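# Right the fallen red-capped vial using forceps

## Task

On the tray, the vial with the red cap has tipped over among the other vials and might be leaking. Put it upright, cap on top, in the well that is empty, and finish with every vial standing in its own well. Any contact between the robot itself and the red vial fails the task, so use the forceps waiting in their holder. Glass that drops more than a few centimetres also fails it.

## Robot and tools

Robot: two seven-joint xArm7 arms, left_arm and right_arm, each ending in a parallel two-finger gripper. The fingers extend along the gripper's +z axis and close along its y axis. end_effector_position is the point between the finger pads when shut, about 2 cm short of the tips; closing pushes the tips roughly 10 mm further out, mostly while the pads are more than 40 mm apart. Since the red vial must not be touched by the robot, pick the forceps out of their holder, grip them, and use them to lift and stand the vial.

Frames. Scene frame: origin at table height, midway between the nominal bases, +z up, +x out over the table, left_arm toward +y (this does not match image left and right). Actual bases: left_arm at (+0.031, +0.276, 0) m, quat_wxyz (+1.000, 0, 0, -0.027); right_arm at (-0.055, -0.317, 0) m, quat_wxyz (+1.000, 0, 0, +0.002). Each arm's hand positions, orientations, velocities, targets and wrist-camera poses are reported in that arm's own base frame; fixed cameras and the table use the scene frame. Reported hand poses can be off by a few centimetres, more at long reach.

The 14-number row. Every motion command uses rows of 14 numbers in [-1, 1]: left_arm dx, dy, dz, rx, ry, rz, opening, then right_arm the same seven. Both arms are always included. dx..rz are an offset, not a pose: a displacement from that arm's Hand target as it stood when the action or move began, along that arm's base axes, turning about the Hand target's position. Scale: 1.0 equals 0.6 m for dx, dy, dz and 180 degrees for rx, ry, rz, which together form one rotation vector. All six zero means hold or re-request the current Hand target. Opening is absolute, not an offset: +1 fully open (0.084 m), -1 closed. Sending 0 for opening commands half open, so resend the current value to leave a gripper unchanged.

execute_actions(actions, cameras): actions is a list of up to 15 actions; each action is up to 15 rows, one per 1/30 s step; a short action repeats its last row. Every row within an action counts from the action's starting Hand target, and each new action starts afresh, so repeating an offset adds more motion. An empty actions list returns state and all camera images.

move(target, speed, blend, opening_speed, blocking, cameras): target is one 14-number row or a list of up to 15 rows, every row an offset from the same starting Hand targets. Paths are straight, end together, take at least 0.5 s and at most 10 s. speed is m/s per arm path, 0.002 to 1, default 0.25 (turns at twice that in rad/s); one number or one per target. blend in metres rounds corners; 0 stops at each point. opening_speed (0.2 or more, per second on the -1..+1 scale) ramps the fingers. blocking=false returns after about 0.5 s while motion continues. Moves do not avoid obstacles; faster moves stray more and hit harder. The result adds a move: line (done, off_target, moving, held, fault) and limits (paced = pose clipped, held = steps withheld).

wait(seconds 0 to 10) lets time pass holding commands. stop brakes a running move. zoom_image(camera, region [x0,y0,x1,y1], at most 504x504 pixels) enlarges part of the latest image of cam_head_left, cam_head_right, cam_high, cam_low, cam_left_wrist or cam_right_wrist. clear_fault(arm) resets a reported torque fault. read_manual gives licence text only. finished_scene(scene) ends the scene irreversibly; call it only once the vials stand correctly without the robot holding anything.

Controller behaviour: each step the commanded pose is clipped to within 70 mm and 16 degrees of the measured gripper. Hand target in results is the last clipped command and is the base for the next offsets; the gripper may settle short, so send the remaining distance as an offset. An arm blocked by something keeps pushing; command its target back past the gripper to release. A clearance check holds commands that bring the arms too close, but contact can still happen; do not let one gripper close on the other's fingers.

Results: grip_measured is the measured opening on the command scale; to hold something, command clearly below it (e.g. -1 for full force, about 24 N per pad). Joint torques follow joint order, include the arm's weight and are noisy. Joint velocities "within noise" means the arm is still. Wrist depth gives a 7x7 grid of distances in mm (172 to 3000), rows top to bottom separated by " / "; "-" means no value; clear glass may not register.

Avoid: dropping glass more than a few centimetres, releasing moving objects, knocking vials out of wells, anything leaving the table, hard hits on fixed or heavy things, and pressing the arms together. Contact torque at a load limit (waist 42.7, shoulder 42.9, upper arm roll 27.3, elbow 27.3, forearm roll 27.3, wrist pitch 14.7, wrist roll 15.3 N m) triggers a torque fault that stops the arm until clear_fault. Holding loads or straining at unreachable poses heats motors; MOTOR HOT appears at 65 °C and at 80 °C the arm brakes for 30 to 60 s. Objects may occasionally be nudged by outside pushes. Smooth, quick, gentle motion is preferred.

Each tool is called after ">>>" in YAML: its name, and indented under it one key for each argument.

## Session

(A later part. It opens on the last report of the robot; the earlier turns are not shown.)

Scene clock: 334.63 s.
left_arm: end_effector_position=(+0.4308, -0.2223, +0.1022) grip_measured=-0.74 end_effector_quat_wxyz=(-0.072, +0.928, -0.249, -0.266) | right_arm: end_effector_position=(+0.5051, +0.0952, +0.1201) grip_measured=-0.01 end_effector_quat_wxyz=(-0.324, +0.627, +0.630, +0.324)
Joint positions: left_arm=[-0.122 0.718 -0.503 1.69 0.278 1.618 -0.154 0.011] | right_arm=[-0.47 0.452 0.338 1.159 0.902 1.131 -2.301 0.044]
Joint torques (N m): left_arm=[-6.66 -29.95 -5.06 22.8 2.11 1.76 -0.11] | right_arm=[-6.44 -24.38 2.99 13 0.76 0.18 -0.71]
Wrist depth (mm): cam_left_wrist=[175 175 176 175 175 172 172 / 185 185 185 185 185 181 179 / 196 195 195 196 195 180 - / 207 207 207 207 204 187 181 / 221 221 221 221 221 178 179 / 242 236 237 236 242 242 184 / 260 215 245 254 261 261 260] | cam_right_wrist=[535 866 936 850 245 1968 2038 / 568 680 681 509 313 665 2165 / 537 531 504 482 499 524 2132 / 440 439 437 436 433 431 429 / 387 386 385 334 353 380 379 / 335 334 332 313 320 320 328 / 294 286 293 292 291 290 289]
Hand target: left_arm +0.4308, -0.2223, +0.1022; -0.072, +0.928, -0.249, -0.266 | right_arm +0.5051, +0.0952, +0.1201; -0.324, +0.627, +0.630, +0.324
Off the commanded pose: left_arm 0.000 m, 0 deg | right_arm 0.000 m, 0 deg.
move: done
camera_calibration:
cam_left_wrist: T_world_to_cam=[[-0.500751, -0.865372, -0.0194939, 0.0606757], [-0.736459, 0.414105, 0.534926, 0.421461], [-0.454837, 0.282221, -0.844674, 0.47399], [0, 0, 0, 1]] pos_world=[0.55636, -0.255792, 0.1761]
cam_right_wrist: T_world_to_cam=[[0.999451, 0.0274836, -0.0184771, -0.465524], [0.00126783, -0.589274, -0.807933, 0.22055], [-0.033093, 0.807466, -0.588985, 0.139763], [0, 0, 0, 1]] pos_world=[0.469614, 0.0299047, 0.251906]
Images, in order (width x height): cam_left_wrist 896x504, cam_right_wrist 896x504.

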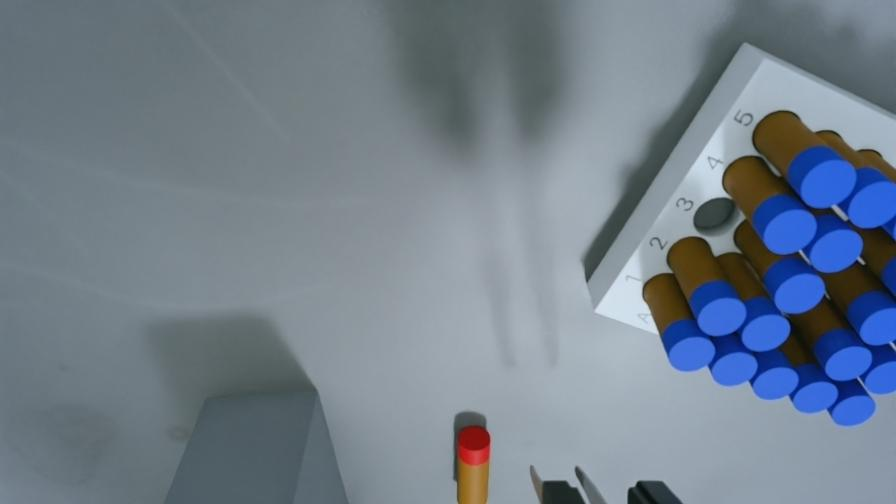

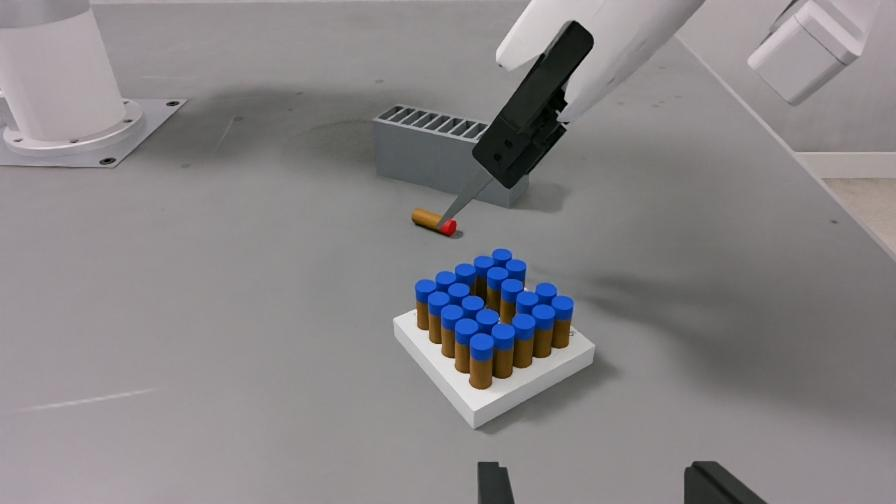

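>>> move:
  target:
    - [0.0115,0.0393,0,0,0,0,-0.71,0,0,0,0,0,0,0]
    - [0.0115,0.0393,-0.0207,0,0,0,-0.71,0,0,0,0,0,0,0]
  speed: [0.1,0.05]
  blend: [0.003,0]
  cameras: ["cam_right_wrist","cam_left_wrist"]

>>> zoom_image:
  camera: "cam_left_wrist"
  region: [480, 344, 640, 504]

>>> zoom_image:
  camera: "cam_right_wrist"
  region: [370, 150, 470, 250]

Scene clock: 357.73 s.
left_arm: end_effector_position=(+0.4377, -0.1987, +0.0899) grip_measured=-0.73 end_effector_quat_wxyz=(-0.072, +0.928, -0.249, -0.266) | right_arm: end_effector_position=(+0.5051, +0.0952, +0.1201) grip_measured=-0.01 end_effector_quat_wxyz=(-0.324, +0.627, +0.630, +0.324)
Joint positions: left_arm=[-0.085 0.716 -0.489 1.653 0.295 1.584 -0.119 0.012] | right_arm=[-0.47 0.452 0.338 1.159 0.902 1.131 -2.301 0.044]
Joint torques (N m): left_arm=[5.9 -30.17 -4.82 14.3 2.26 -2.45 -0.96] | right_arm=[-6.2 -24.4 3.02 12.92 0.8 0.07 -0.7]
Wrist depth (mm): cam_left_wrist=[- - - - - - - / 175 175 175 175 175 172 - / 182 182 182 182 182 182 175 / 193 193 193 193 193 189 176 / 206 205 206 206 205 202 - / 225 225 220 225 225 225 - / 242 242 205 236 242 242 243] | cam_right_wrist=[535 868 935 931 268 1979 2044 / 567 680 679 519 351 664 2165 / 538 530 505 485 498 521 2145 / 440 439 437 436 433 431 429 / 387 386 384 333 353 380 378 / 334 334 332 313 320 319 328 / 295 286 293 291 291 290 290]
Hand target: left_arm +0.4377, -0.1987, +0.0898; -0.072, +0.928, -0.249, -0.266 | right_arm +0.5051, +0.0952, +0.1201; -0.324, +0.627, +0.630, +0.324
Off the commanded pose: left_arm 0.000 m, 0 deg | right_arm 0.000 m, 0 deg.
move: done
camera_calibration:
cam_left_wrist: T_world_to_cam=[[-0.500994, -0.865236, -0.0192584, 0.0843567], [-0.736247, 0.414398, 0.534991, 0.423329], [-0.454913, 0.282206, -0.844639, 0.46014], [0, 0, 0, 1]] pos_world=[0.56326, -0.232292, 0.1638]
cam_right_wrist: T_world_to_cam=[[0.999451, 0.0274836, -0.0184771, -0.465524], [0.00126783, -0.589274, -0.807933, 0.22055], [-0.033093, 0.807466, -0.588985, 0.139763], [0, 0, 0, 1]] pos_world=[0.469614, 0.0299047, 0.251906]
Images, in order (width x height): cam_left_wrist 896x504, cam_right_wrist 896x504.

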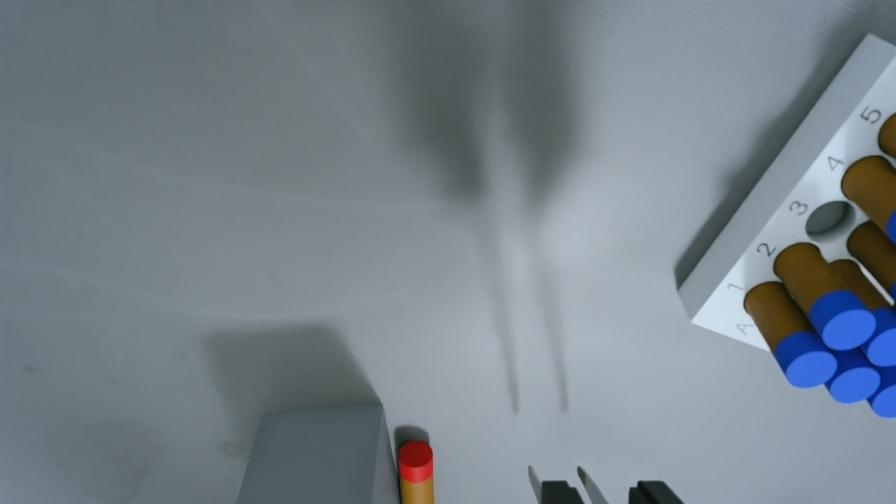

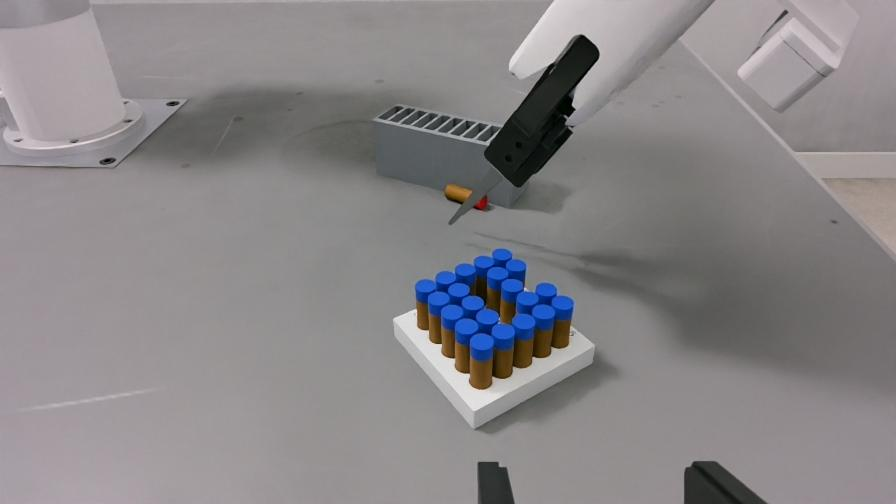

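Scaled by 3.150 from the camera's 896x504 image, which has a finer 1280x720 frame.

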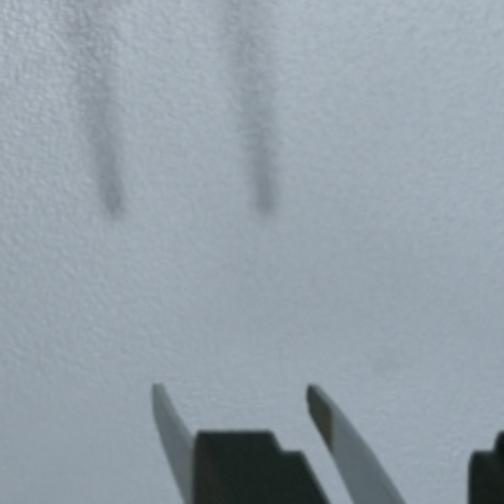

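Scaled by 5.040 from the camera's 896x504 image, which has a finer 1280x720 frame.

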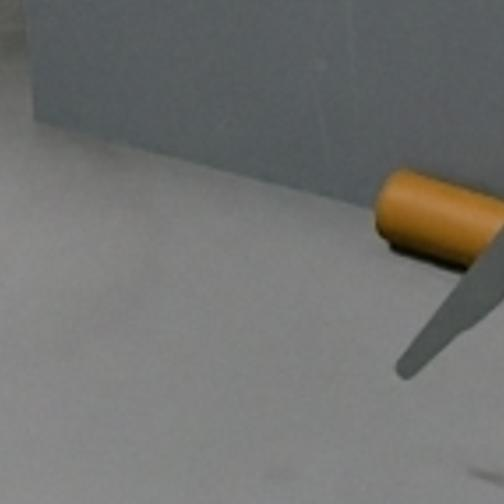

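>>> move:
  target:
    - [0,0,0.045,0,0,0,-0.72,0,0,0,0,0,0,0]
    - [0.0268,0.0705,0.045,0,0,0,-0.72,0,0,0,0,0,0,0]
  speed: [0.1,0.1]
  blend: [0.01,0]
  cameras: ["cam_right_wrist","cam_left_wrist"]

>>> zoom_image:
  camera: "cam_left_wrist"
  region: [460, 324, 640, 504]

>>> zoom_image:
  camera: "cam_right_wrist"
  region: [420, 130, 520, 230]

Scene clock: 380.67 s.
left_arm: end_effector_position=(+0.4537, -0.1565, +0.1168) grip_measured=-0.74 end_effector_quat_wxyz=(-0.072, +0.928, -0.249, -0.266) | right_arm: end_effector_position=(+0.5051, +0.0952, +0.1201) grip_measured=-0.01 end_effector_quat_wxyz=(-0.324, +0.627, +0.630, +0.324)
Joint positions: left_arm=[-0.024 0.668 -0.474 1.665 0.305 1.635 -0.037 0.011] | right_arm=[-0.47 0.452 0.338 1.159 0.902 1.131 -2.301 0.044]
Joint torques (N m): left_arm=[6.57 -45.44 -4.32 17.18 2.21 -2.59 1.18] | right_arm=[-6 -24.43 3.04 12.98 0.8 -0.11 -0.7]
Wrist depth (mm): cam_left_wrist=[187 187 187 186 187 187 187 / 200 197 200 200 201 201 197 / 211 211 212 212 212 212 205 / 225 225 225 225 225 225 220 / 239 240 240 239 239 239 240 / 262 262 256 225 252 262 262 / 282 282 282 209 282 283 283] | cam_right_wrist=[535 870 934 924 332 1991 2044 / 571 681 676 630 587 662 2151 / 536 532 505 484 499 521 2119 / 441 438 437 436 433 431 429 / 387 387 384 334 353 380 379 / 334 334 332 313 320 319 328 / 295 285 293 292 291 290 289]
Hand target: left_arm +0.4538, -0.1564, +0.1168; -0.072, +0.928, -0.249, -0.266 | right_arm +0.5051, +0.0952, +0.1201; -0.324, +0.627, +0.630, +0.324
Off the commanded pose: left_arm 0.000 m, 0 deg | right_arm 0.000 m, 0 deg.
move: done
camera_calibration:
cam_left_wrist: T_world_to_cam=[[-0.500886, -0.865296, -0.0193821, 0.129352], [-0.736254, 0.414203, 0.535132, 0.403223], [-0.455019, 0.28231, -0.844546, 0.47821], [0, 0, 0, 1]] pos_world=[0.57926, -0.190092, 0.1906]
cam_right_wrist: T_world_to_cam=[[0.999451, 0.0274836, -0.0184771, -0.465524], [0.00126783, -0.589274, -0.807933, 0.22055], [-0.033093, 0.807466, -0.588985, 0.139763], [0, 0, 0, 1]] pos_world=[0.469614, 0.0299047, 0.251906]
Images, in order (width x height): cam_left_wrist 896x504, cam_right_wrist 896x504.

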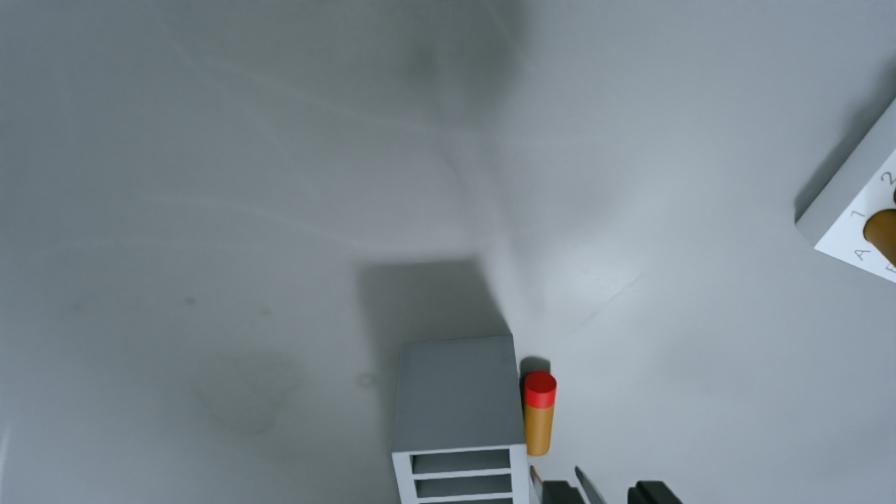

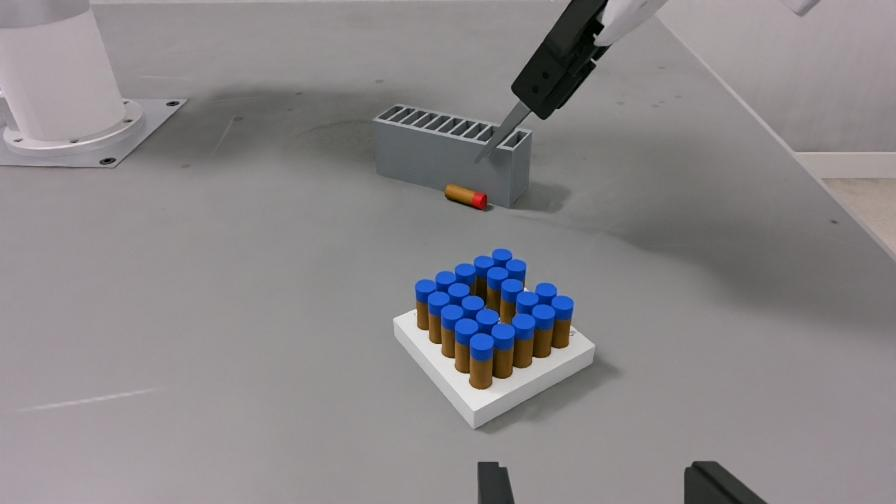

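Scaled by 2.800 from the camera's 896x504 image, which has a finer 1280x720 frame.

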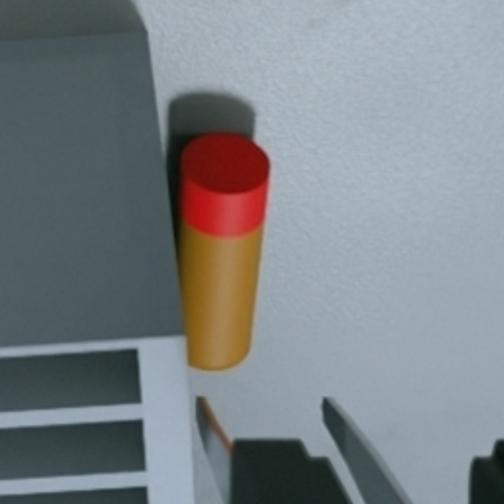

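Scaled by 5.040 from the camera's 896x504 image, which has a finer 1280x720 frame.

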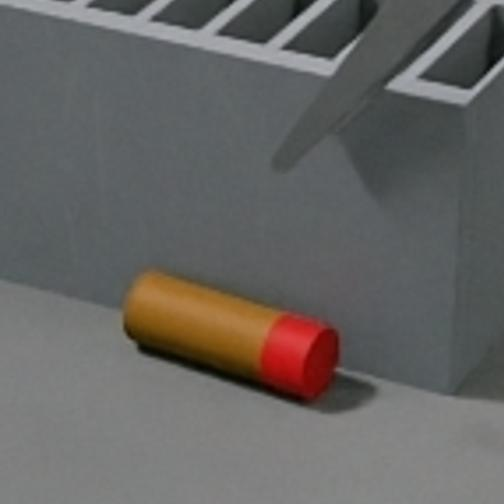

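>>> move:
  target:
    - [0.0383,-0.0145,0,0,0,0.0167,-0.71,0,0,0,0,0,0,0]
    - [0.0218,-0.0061,-0.0308,0,0,0.0167,-0.71,0,0,0,0,0,0,0]
  speed: [0.06,0.05]
  cameras: ["cam_right_wrist","cam_left_wrist"]

>>> zoom_image:
  camera: "cam_left_wrist"
  region: [480, 364, 620, 504]

>>> zoom_image:
  camera: "cam_right_wrist"
  region: [430, 140, 510, 220]

Scene clock: 404.07 s.
left_arm: end_effector_position=(+0.4669, -0.1601, +0.0983) grip_measured=-0.73 end_effector_quat_wxyz=(-0.065, +0.935, -0.225, -0.268) | right_arm: end_effector_position=(+0.5051, +0.0952, +0.1201) grip_measured=-0.01 end_effector_quat_wxyz=(-0.324, +0.627, +0.630, +0.324)
Joint positions: left_arm=[-0.038 0.741 -0.456 1.735 0.301 1.63 -0.073 0.012] | right_arm=[-0.47 0.452 0.338 1.159 0.902 1.131 -2.301 0.044]
Joint torques (N m): left_arm=[6.22 -47.16 -8.3 14.61 2.22 -2.65 -1.73] | right_arm=[-5.89 -24.66 3.04 12.91 0.88 -0.21 -0.61]
Wrist depth (mm): cam_left_wrist=[- - - - - - - / 181 181 181 181 181 181 178 / 191 191 191 191 191 191 191 / 202 203 203 203 203 203 201 / 216 216 216 216 216 217 212 / 236 237 236 231 231 237 237 / 254 255 255 211 248 255 255] | cam_right_wrist=[537 872 931 852 320 1974 2026 / 569 681 679 671 586 667 2165 / 537 534 505 485 499 523 2132 / 440 439 437 435 434 431 429 / 388 386 385 333 354 380 379 / 335 333 332 313 320 319 328 / 295 285 293 293 291 291 289]
Hand target: left_arm +0.4668, -0.1601, +0.0983; -0.065, +0.935, -0.225, -0.268 | right_arm +0.5051, +0.0952, +0.1201; -0.324, +0.627, +0.630, +0.324
Off the commanded pose: left_arm 0.000 m, 0 deg | right_arm 0.000 m, 0 deg.
move: done
camera_calibration:
cam_left_wrist: T_world_to_cam=[[-0.45481, -0.890378, -0.0193635, 0.106961], [-0.757029, 0.37506, 0.535011, 0.427741], [-0.4691, 0.257987, -0.844623, 0.47237], [0, 0, 0, 1]] pos_world=[0.594048, -0.187058, 0.1722]
cam_right_wrist: T_world_to_cam=[[0.999451, 0.0274836, -0.0184771, -0.465524], [0.00126783, -0.589274, -0.807933, 0.22055], [-0.033093, 0.807466, -0.588985, 0.139763], [0, 0, 0, 1]] pos_world=[0.469614, 0.0299047, 0.251906]
Images, in order (width x height): cam_left_wrist 896x504, cam_right_wrist 896x504.

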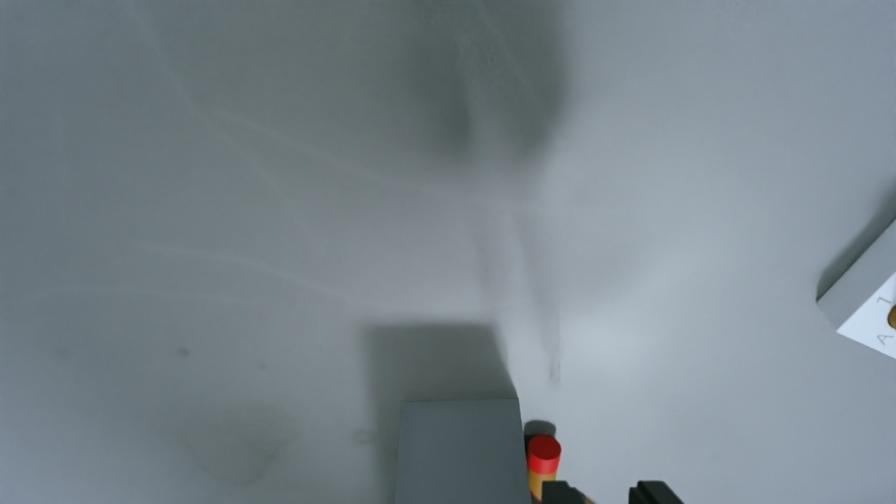

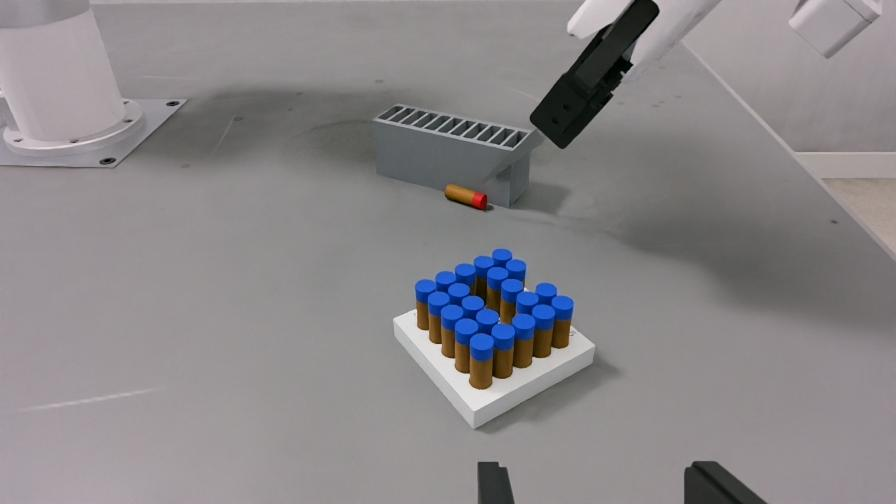

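Scaled by 3.600 from the camera's 896x504 image, which has a finer 1280x720 frame.

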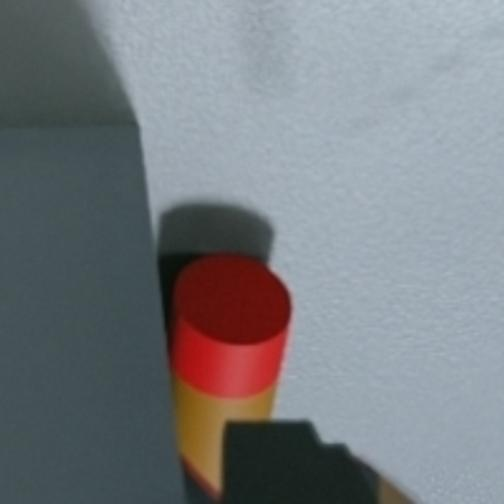

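Scaled by 6.300 from the camera's 896x504 image, which has a finer 1280x720 frame.

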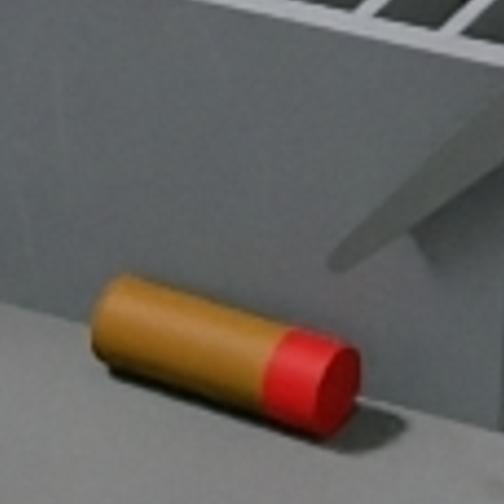

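>>> move:
  target:
    - [0,0,0.09,0,0,0,-0.72,0,0,0,0,0,0,0]
  speed: [0.08]
  cameras: ["cam_right_wrist","cam_left_wrist"]

>>> zoom_image:
  camera: "cam_left_wrist"
  region: [460, 304, 660, 504]

>>> zoom_image:
  camera: "cam_right_wrist"
  region: [430, 40, 630, 240]

Scene clock: 416.40 s.
left_arm: end_effector_position=(+0.4668, -0.1600, +0.1522) grip_measured=-0.74 end_effector_quat_wxyz=(-0.065, +0.935, -0.225, -0.268) | right_arm: end_effector_position=(+0.5051, +0.0952, +0.1201) grip_measured=-0.01 end_effector_quat_wxyz=(-0.324, +0.627, +0.630, +0.324)
Joint positions: left_arm=[-0.04 0.685 -0.468 1.803 0.28 1.748 -0.057 0.011] | right_arm=[-0.47 0.452 0.338 1.159 0.902 1.131 -2.301 0.044]
Joint torques (N m): left_arm=[-6.82 -46.19 -8.04 23.21 -2.36 1.62 1.31] | right_arm=[-5.91 -24.73 3.03 13.01 0.87 -0.27 -0.6]
Wrist depth (mm): cam_left_wrist=[222 221 221 221 221 221 222 / 233 237 237 238 237 238 231 / 251 252 251 251 252 251 236 / 267 267 267 267 267 267 229 / 284 284 285 278 284 284 284 / 311 311 304 249 304 304 311 / 335 334 335 266 335 335 335] | cam_right_wrist=[535 868 935 932 372 2020 2038 / 567 680 679 631 627 664 2158 / 537 532 505 484 499 522 2119 / 441 438 436 435 434 432 429 / 389 386 384 334 354 380 379 / 335 334 332 314 320 320 328 / 294 285 293 291 291 291 289]
Hand target: left_arm +0.4668, -0.1601, +0.1523; -0.065, +0.935, -0.225, -0.268 | right_arm +0.5051, +0.0952, +0.1201; -0.324, +0.627, +0.630, +0.324
Off the commanded pose: left_arm 0.000 m, 0 deg | right_arm 0.000 m, 0 deg.
move: done
camera_calibration:
cam_left_wrist: T_world_to_cam=[[-0.45481, -0.890378, -0.0193635, 0.108049], [-0.757029, 0.37506, 0.535011, 0.398791], [-0.4691, 0.257987, -0.844623, 0.517823], [0, 0, 0, 1]] pos_world=[0.593948, -0.186958, 0.2261]
cam_right_wrist: T_world_to_cam=[[0.999451, 0.0274836, -0.0184771, -0.465524], [0.00126783, -0.589274, -0.807933, 0.22055], [-0.033093, 0.807466, -0.588985, 0.139763], [0, 0, 0, 1]] pos_world=[0.469614, 0.0299047, 0.251906]
Images, in order (width x height): cam_left_wrist 896x504, cam_right_wrist 896x504.

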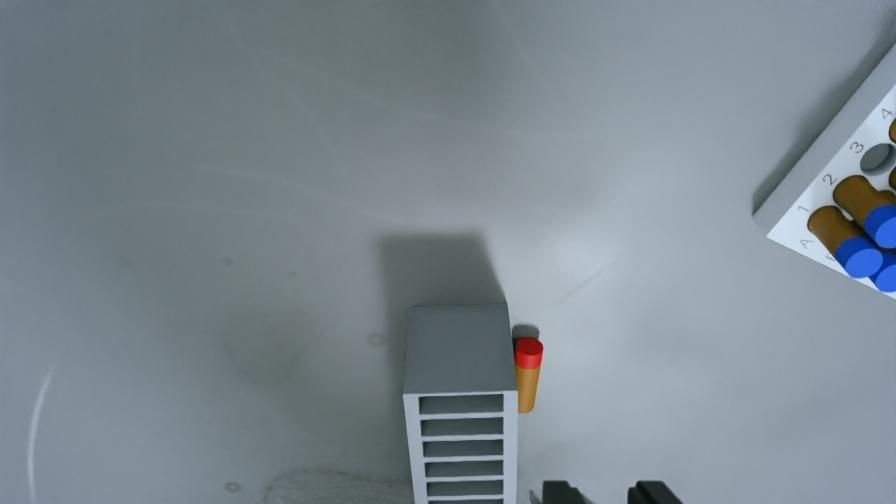

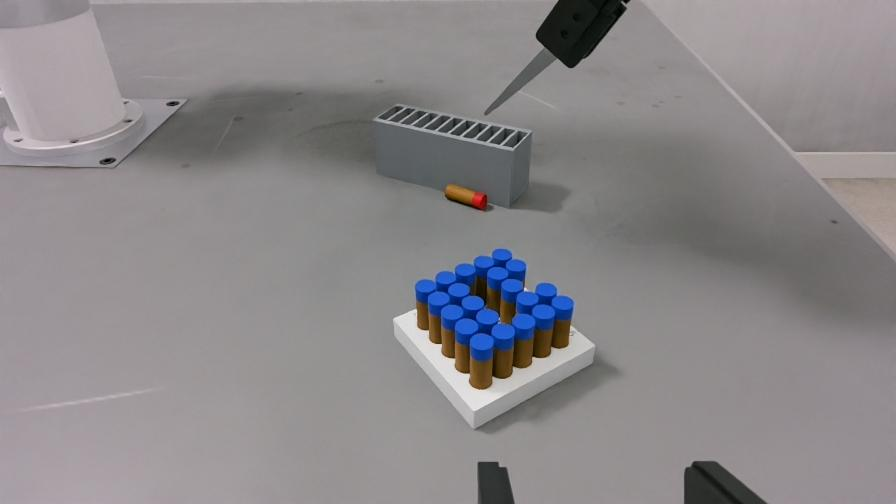

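Scaled by 2.520 from the camera's 896x504 image, which has a finer 1280x720 frame.

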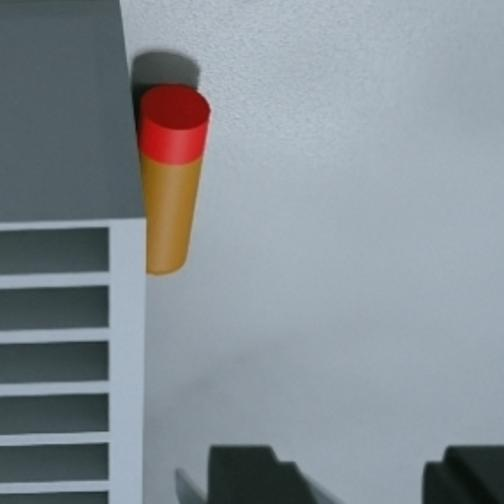

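Scaled by 2.520 from the camera's 896x504 image, which has a finer 1280x720 frame.

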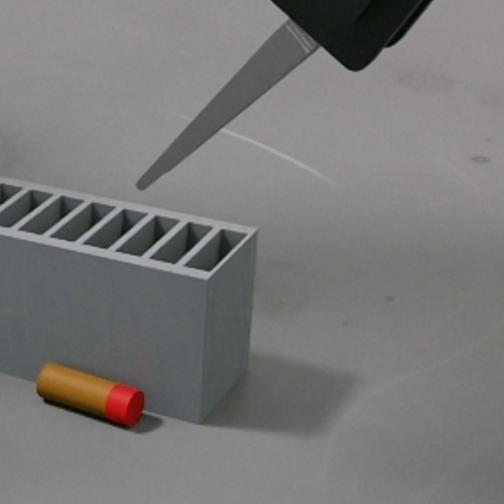

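>>> move:
  target:
    - [0.0222,-0.0102,-0.025,-0.0177,-0.0347,0,-0.72,0,0,0,0,0,0,0]
    - [0.0222,-0.0102,-0.038,-0.0177,-0.0347,0,-0.72,0,0,0,0,0,0,0]
  speed: [0.1,0.05]
  cameras: ["cam_right_wrist","cam_left_wrist"]

>>> zoom_image:
  camera: "cam_left_wrist"
  region: [460, 324, 640, 504]

>>> zoom_image:
  camera: "cam_right_wrist"
  region: [430, 110, 530, 210]

Scene clock: 447.37 s.
left_arm: end_effector_position=(+0.4802, -0.1662, +0.1296) grip_measured=-0.74 end_effector_quat_wxyz=(-0.051, +0.949, -0.228, -0.210) | right_arm: end_effector_position=(+0.5051, +0.0952, +0.1201) grip_measured=-0.01 end_effector_quat_wxyz=(-0.324, +0.627, +0.630, +0.324)
Joint positions: left_arm=[-0.003 0.638 -0.479 1.675 0.283 1.549 -0.061 0.011] | right_arm=[-0.47 0.452 0.338 1.159 0.902 1.131 -2.301 0.044]
Joint torques (N m): left_arm=[5.79 -29.41 -4.11 15.22 2.23 -2.93 -1.77] | right_arm=[-5.71 -24.68 3.05 12.83 0.93 -0.32 -0.6]
Wrist depth (mm): cam_left_wrist=[209 208 208 208 208 209 209 / 217 220 217 220 220 220 217 / 230 230 230 230 230 230 227 / 240 240 240 240 240 240 233 / 252 251 252 252 252 252 232 / 269 269 269 264 269 269 269 / 283 284 284 244 279 284 284] | cam_right_wrist=[536 866 932 930 356 1991 2044 / 569 683 677 673 588 665 2185 / 536 533 506 484 501 522 2132 / 441 439 437 436 433 431 429 / 388 386 384 334 354 380 379 / 334 334 332 313 320 320 328 / 295 286 293 291 291 291 289]
Hand target: left_arm +0.4802, -0.1662, +0.1295; -0.051, +0.949, -0.228, -0.210 | right_arm +0.5051, +0.0952, +0.1201; -0.324, +0.627, +0.630, +0.324
Off the commanded pose: left_arm 0.000 m, 0 deg | right_arm 0.000 m, 0 deg.
move: done
camera_calibration:
cam_left_wrist: T_world_to_cam=[[-0.452681, -0.891463, -0.0193096, 0.106983], [-0.809598, 0.401842, 0.427872, 0.466931], [-0.373672, 0.209322, -0.903633, 0.460349], [0, 0, 0, 1]] pos_world=[0.598476, -0.188623, 0.218266]
cam_right_wrist: T_world_to_cam=[[0.999451, 0.0274836, -0.0184771, -0.465524], [0.00126783, -0.589274, -0.807933, 0.22055], [-0.033093, 0.807466, -0.588985, 0.139763], [0, 0, 0, 1]] pos_world=[0.469614, 0.0299047, 0.251906]
Images, in order (width x height): cam_left_wrist 896x504, cam_right_wrist 896x504.

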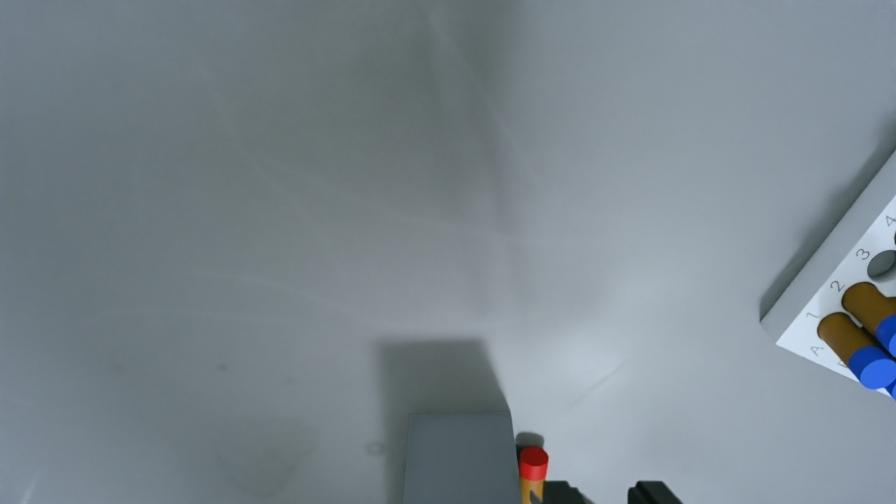

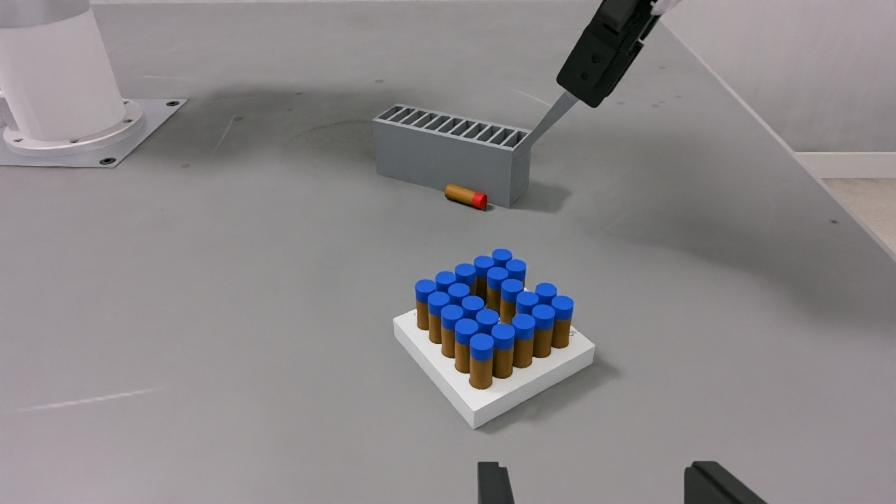

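Scaled by 2.800 from the camera's 896x504 image, which has a finer 1280x720 frame.

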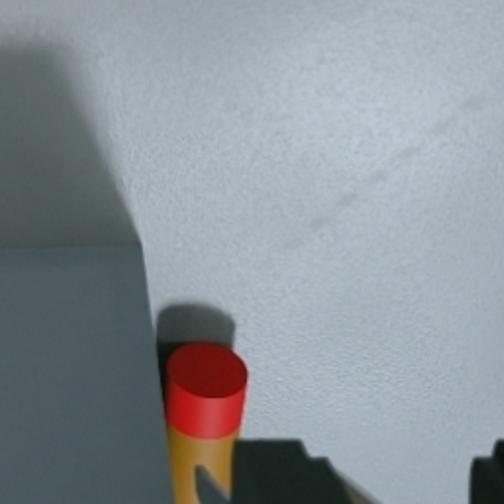

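Scaled by 5.040 from the camera's 896x504 image, which has a finer 1280x720 frame.

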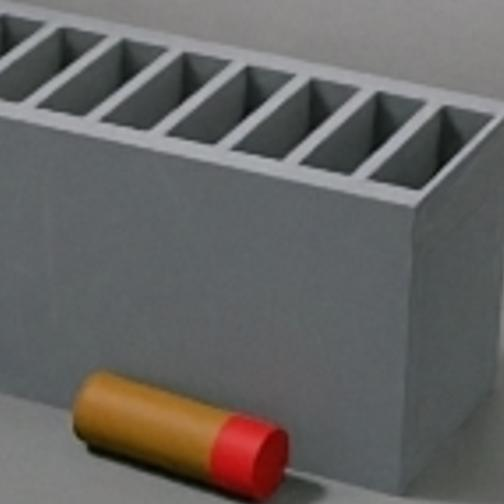

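>>> move:
  target: [-0.0321,0.0163,-0.0577,0,0,0,-0.72,0,0,0,0,0,0,0]
  speed: 0.05
  cameras: ["cam_right_wrist","cam_left_wrist"]

>>> zoom_image:
  camera: "cam_left_wrist"
  region: [480, 364, 620, 504]

>>> zoom_image:
  camera: "cam_right_wrist"
  region: [430, 130, 530, 230]

Scene clock: 462.93 s.
left_arm: end_effector_position=(+0.4609, -0.1564, +0.0949) grip_measured=-0.74 end_effector_quat_wxyz=(-0.051, +0.949, -0.228, -0.210) | right_arm: end_effector_position=(+0.5051, +0.0952, +0.1201) grip_measured=-0.01 end_effector_quat_wxyz=(-0.324, +0.627, +0.630, +0.324)
Joint positions: left_arm=[0.03 0.606 -0.479 1.517 0.285 1.425 -0.068 0.011] | right_arm=[-0.47 0.452 0.338 1.159 0.902 1.131 -2.301 0.044]
Joint torques (N m): left_arm=[6.26 -43.76 -4.02 14.54 1.98 -2.9 -1.72] | right_arm=[-5.33 -24.58 3.06 12.91 0.94 -0.31 -0.6]
Wrist depth (mm): cam_left_wrist=[175 175 175 175 175 175 175 / 185 185 185 185 185 185 182 / 193 193 193 193 193 194 193 / 202 202 202 202 202 202 203 / 212 212 212 212 212 212 204 / 226 226 226 226 226 227 227 / 238 239 238 214 237 239 239] | cam_right_wrist=[537 867 937 849 320 1979 2050 / 568 681 679 673 587 665 2165 / 536 533 504 485 499 522 2138 / 441 440 437 435 432 430 430 / 387 387 384 333 354 381 379 / 335 334 333 313 320 319 328 / 295 286 293 292 291 290 289]
Hand target: left_arm +0.4609, -0.1564, +0.0949; -0.051, +0.949, -0.228, -0.210 | right_arm +0.5051, +0.0952, +0.1201; -0.324, +0.627, +0.630, +0.324
Off the commanded pose: left_arm 0.000 m, 0 deg | right_arm 0.000 m, 0 deg.
move: done
camera_calibration:
cam_left_wrist: T_world_to_cam=[[-0.452718, -0.891445, -0.0192902, 0.106333], [-0.809578, 0.401883, 0.427872, 0.462211], [-0.373672, 0.209322, -0.903634, 0.419729], [0, 0, 0, 1]] pos_world=[0.579176, -0.178823, 0.183566]
cam_right_wrist: T_world_to_cam=[[0.999451, 0.0274836, -0.0184771, -0.465524], [0.00126783, -0.589274, -0.807933, 0.22055], [-0.033093, 0.807466, -0.588985, 0.139763], [0, 0, 0, 1]] pos_world=[0.469614, 0.0299047, 0.251906]
Images, in order (width x height): cam_left_wrist 896x504, cam_right_wrist 896x504.

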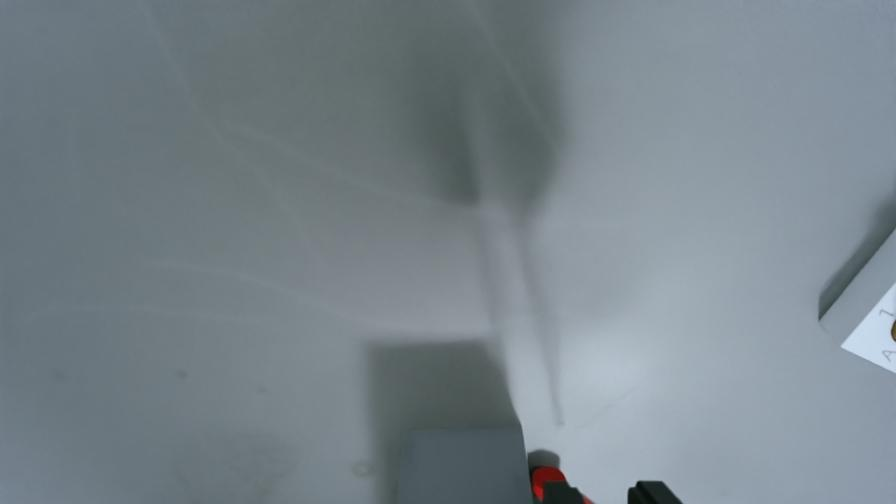

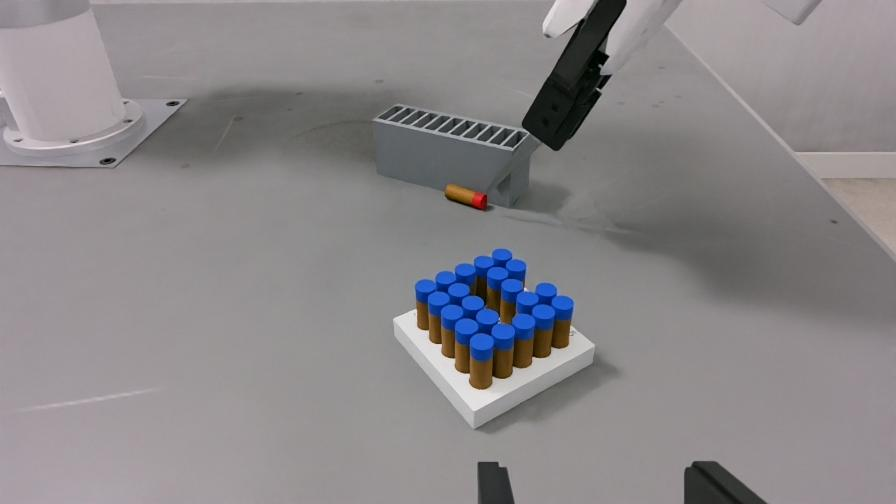

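Scaled by 3.600 from the camera's 896x504 image, which has a finer 1280x720 frame.

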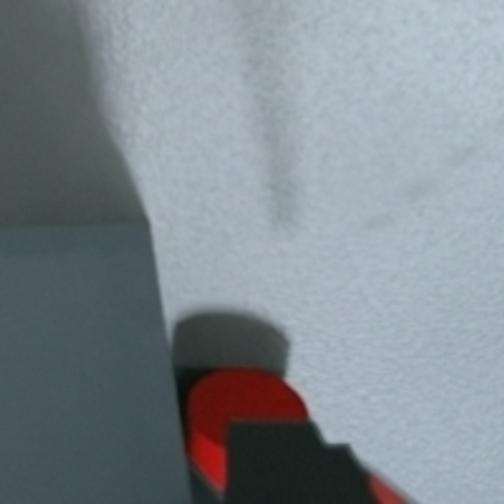

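Scaled by 5.040 from the camera's 896x504 image, which has a finer 1280x720 frame.

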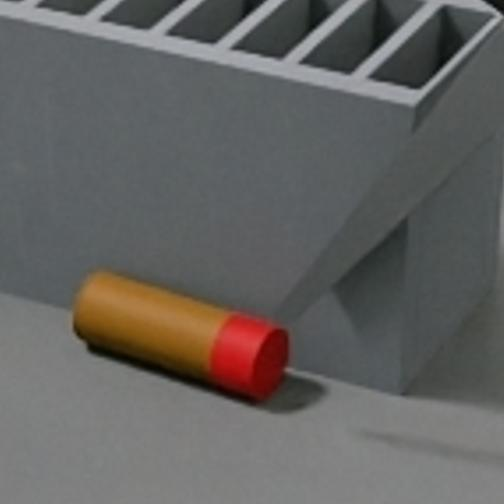

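>>> move:
  target: [-0.0107,0.0055,-0.0192,0,0,0,-0.72,0,0,0,0,0,0,0]
  speed: 0.03
  cameras: ["cam_right_wrist","cam_left_wrist"]

>>> zoom_image:
  camera: "cam_left_wrist"
  region: [500, 404, 600, 504]

>>> zoom_image:
  camera: "cam_right_wrist"
  region: [430, 150, 510, 230]

Scene clock: 471.47 s.
left_arm: end_effector_position=(+0.4545, -0.1531, +0.0834) grip_measured=-0.74 end_effector_quat_wxyz=(-0.051, +0.949, -0.228, -0.210) | right_arm: end_effector_position=(+0.5051, +0.0952, +0.1201) grip_measured=-0.01 end_effector_quat_wxyz=(-0.324, +0.627, +0.630, +0.324)
Joint positions: left_arm=[0.039 0.599 -0.478 1.471 0.288 1.386 -0.071 0.011] | right_arm=[-0.47 0.452 0.338 1.159 0.902 1.131 -2.301 0.044]
Joint torques (N m): left_arm=[6.55 -43.2 -4.13 14.45 2.39 -2.95 -1.83] | right_arm=[-5.35 -24.79 3.05 12.96 0.93 -0.39 -0.5]
Wrist depth (mm): cam_left_wrist=[- - - - - - - / 176 176 176 176 176 174 174 / 181 181 181 181 181 181 181 / 189 189 189 189 189 189 190 / 198 198 198 198 199 199 199 / 212 212 212 212 212 212 212 / 223 223 223 204 223 224 224] | cam_right_wrist=[537 864 932 850 322 1985 2044 / 569 683 679 673 587 664 2178 / 535 532 504 485 499 522 2119 / 441 440 437 434 433 430 429 / 386 386 385 333 354 380 378 / 334 334 333 313 321 319 328 / 295 286 293 292 291 291 289]
Hand target: left_arm +0.4545, -0.1531, +0.0834; -0.051, +0.949, -0.228, -0.210 | right_arm +0.5051, +0.0952, +0.1201; -0.324, +0.627, +0.630, +0.324
Off the commanded pose: left_arm 0.000 m, 0 deg | right_arm 0.000 m, 0 deg.
move: done
camera_calibration:
cam_left_wrist: T_world_to_cam=[[-0.452718, -0.891445, -0.0192902, 0.106156], [-0.809578, 0.401883, 0.427872, 0.460624], [-0.373672, 0.209322, -0.903634, 0.406255], [0, 0, 0, 1]] pos_world=[0.572776, -0.175523, 0.172066]
cam_right_wrist: T_world_to_cam=[[0.999451, 0.0274836, -0.0184771, -0.465524], [0.00126783, -0.589274, -0.807933, 0.22055], [-0.033093, 0.807466, -0.588985, 0.139763], [0, 0, 0, 1]] pos_world=[0.469614, 0.0299047, 0.251906]
Images, in order (width x height): cam_left_wrist 896x504, cam_right_wrist 896x504.

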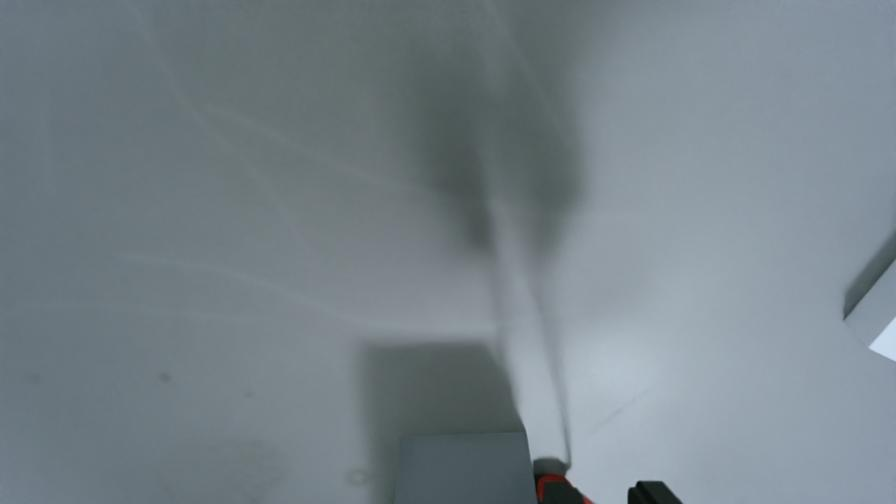

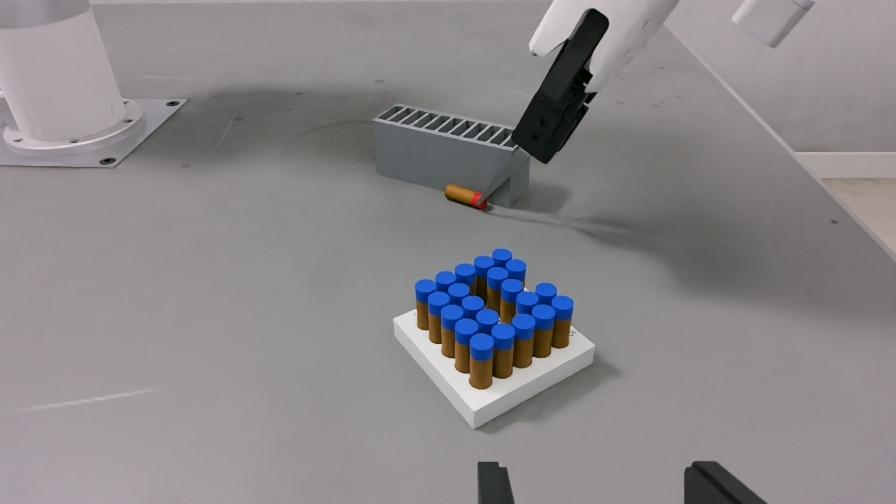

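Scaled by 5.040 from the camera's 896x504 image, which has a finer 1280x720 frame.

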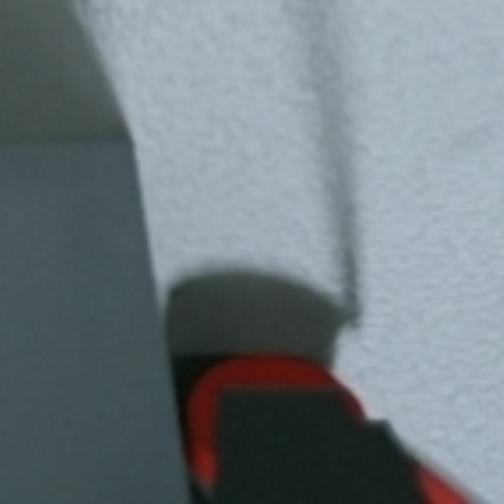

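Scaled by 6.300 from the camera's 896x504 image, which has a finer 1280x720 frame.

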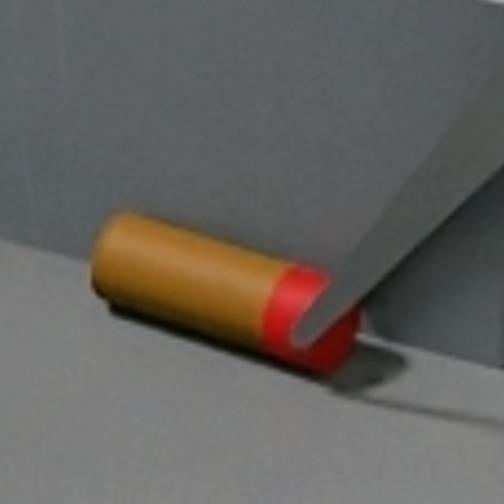

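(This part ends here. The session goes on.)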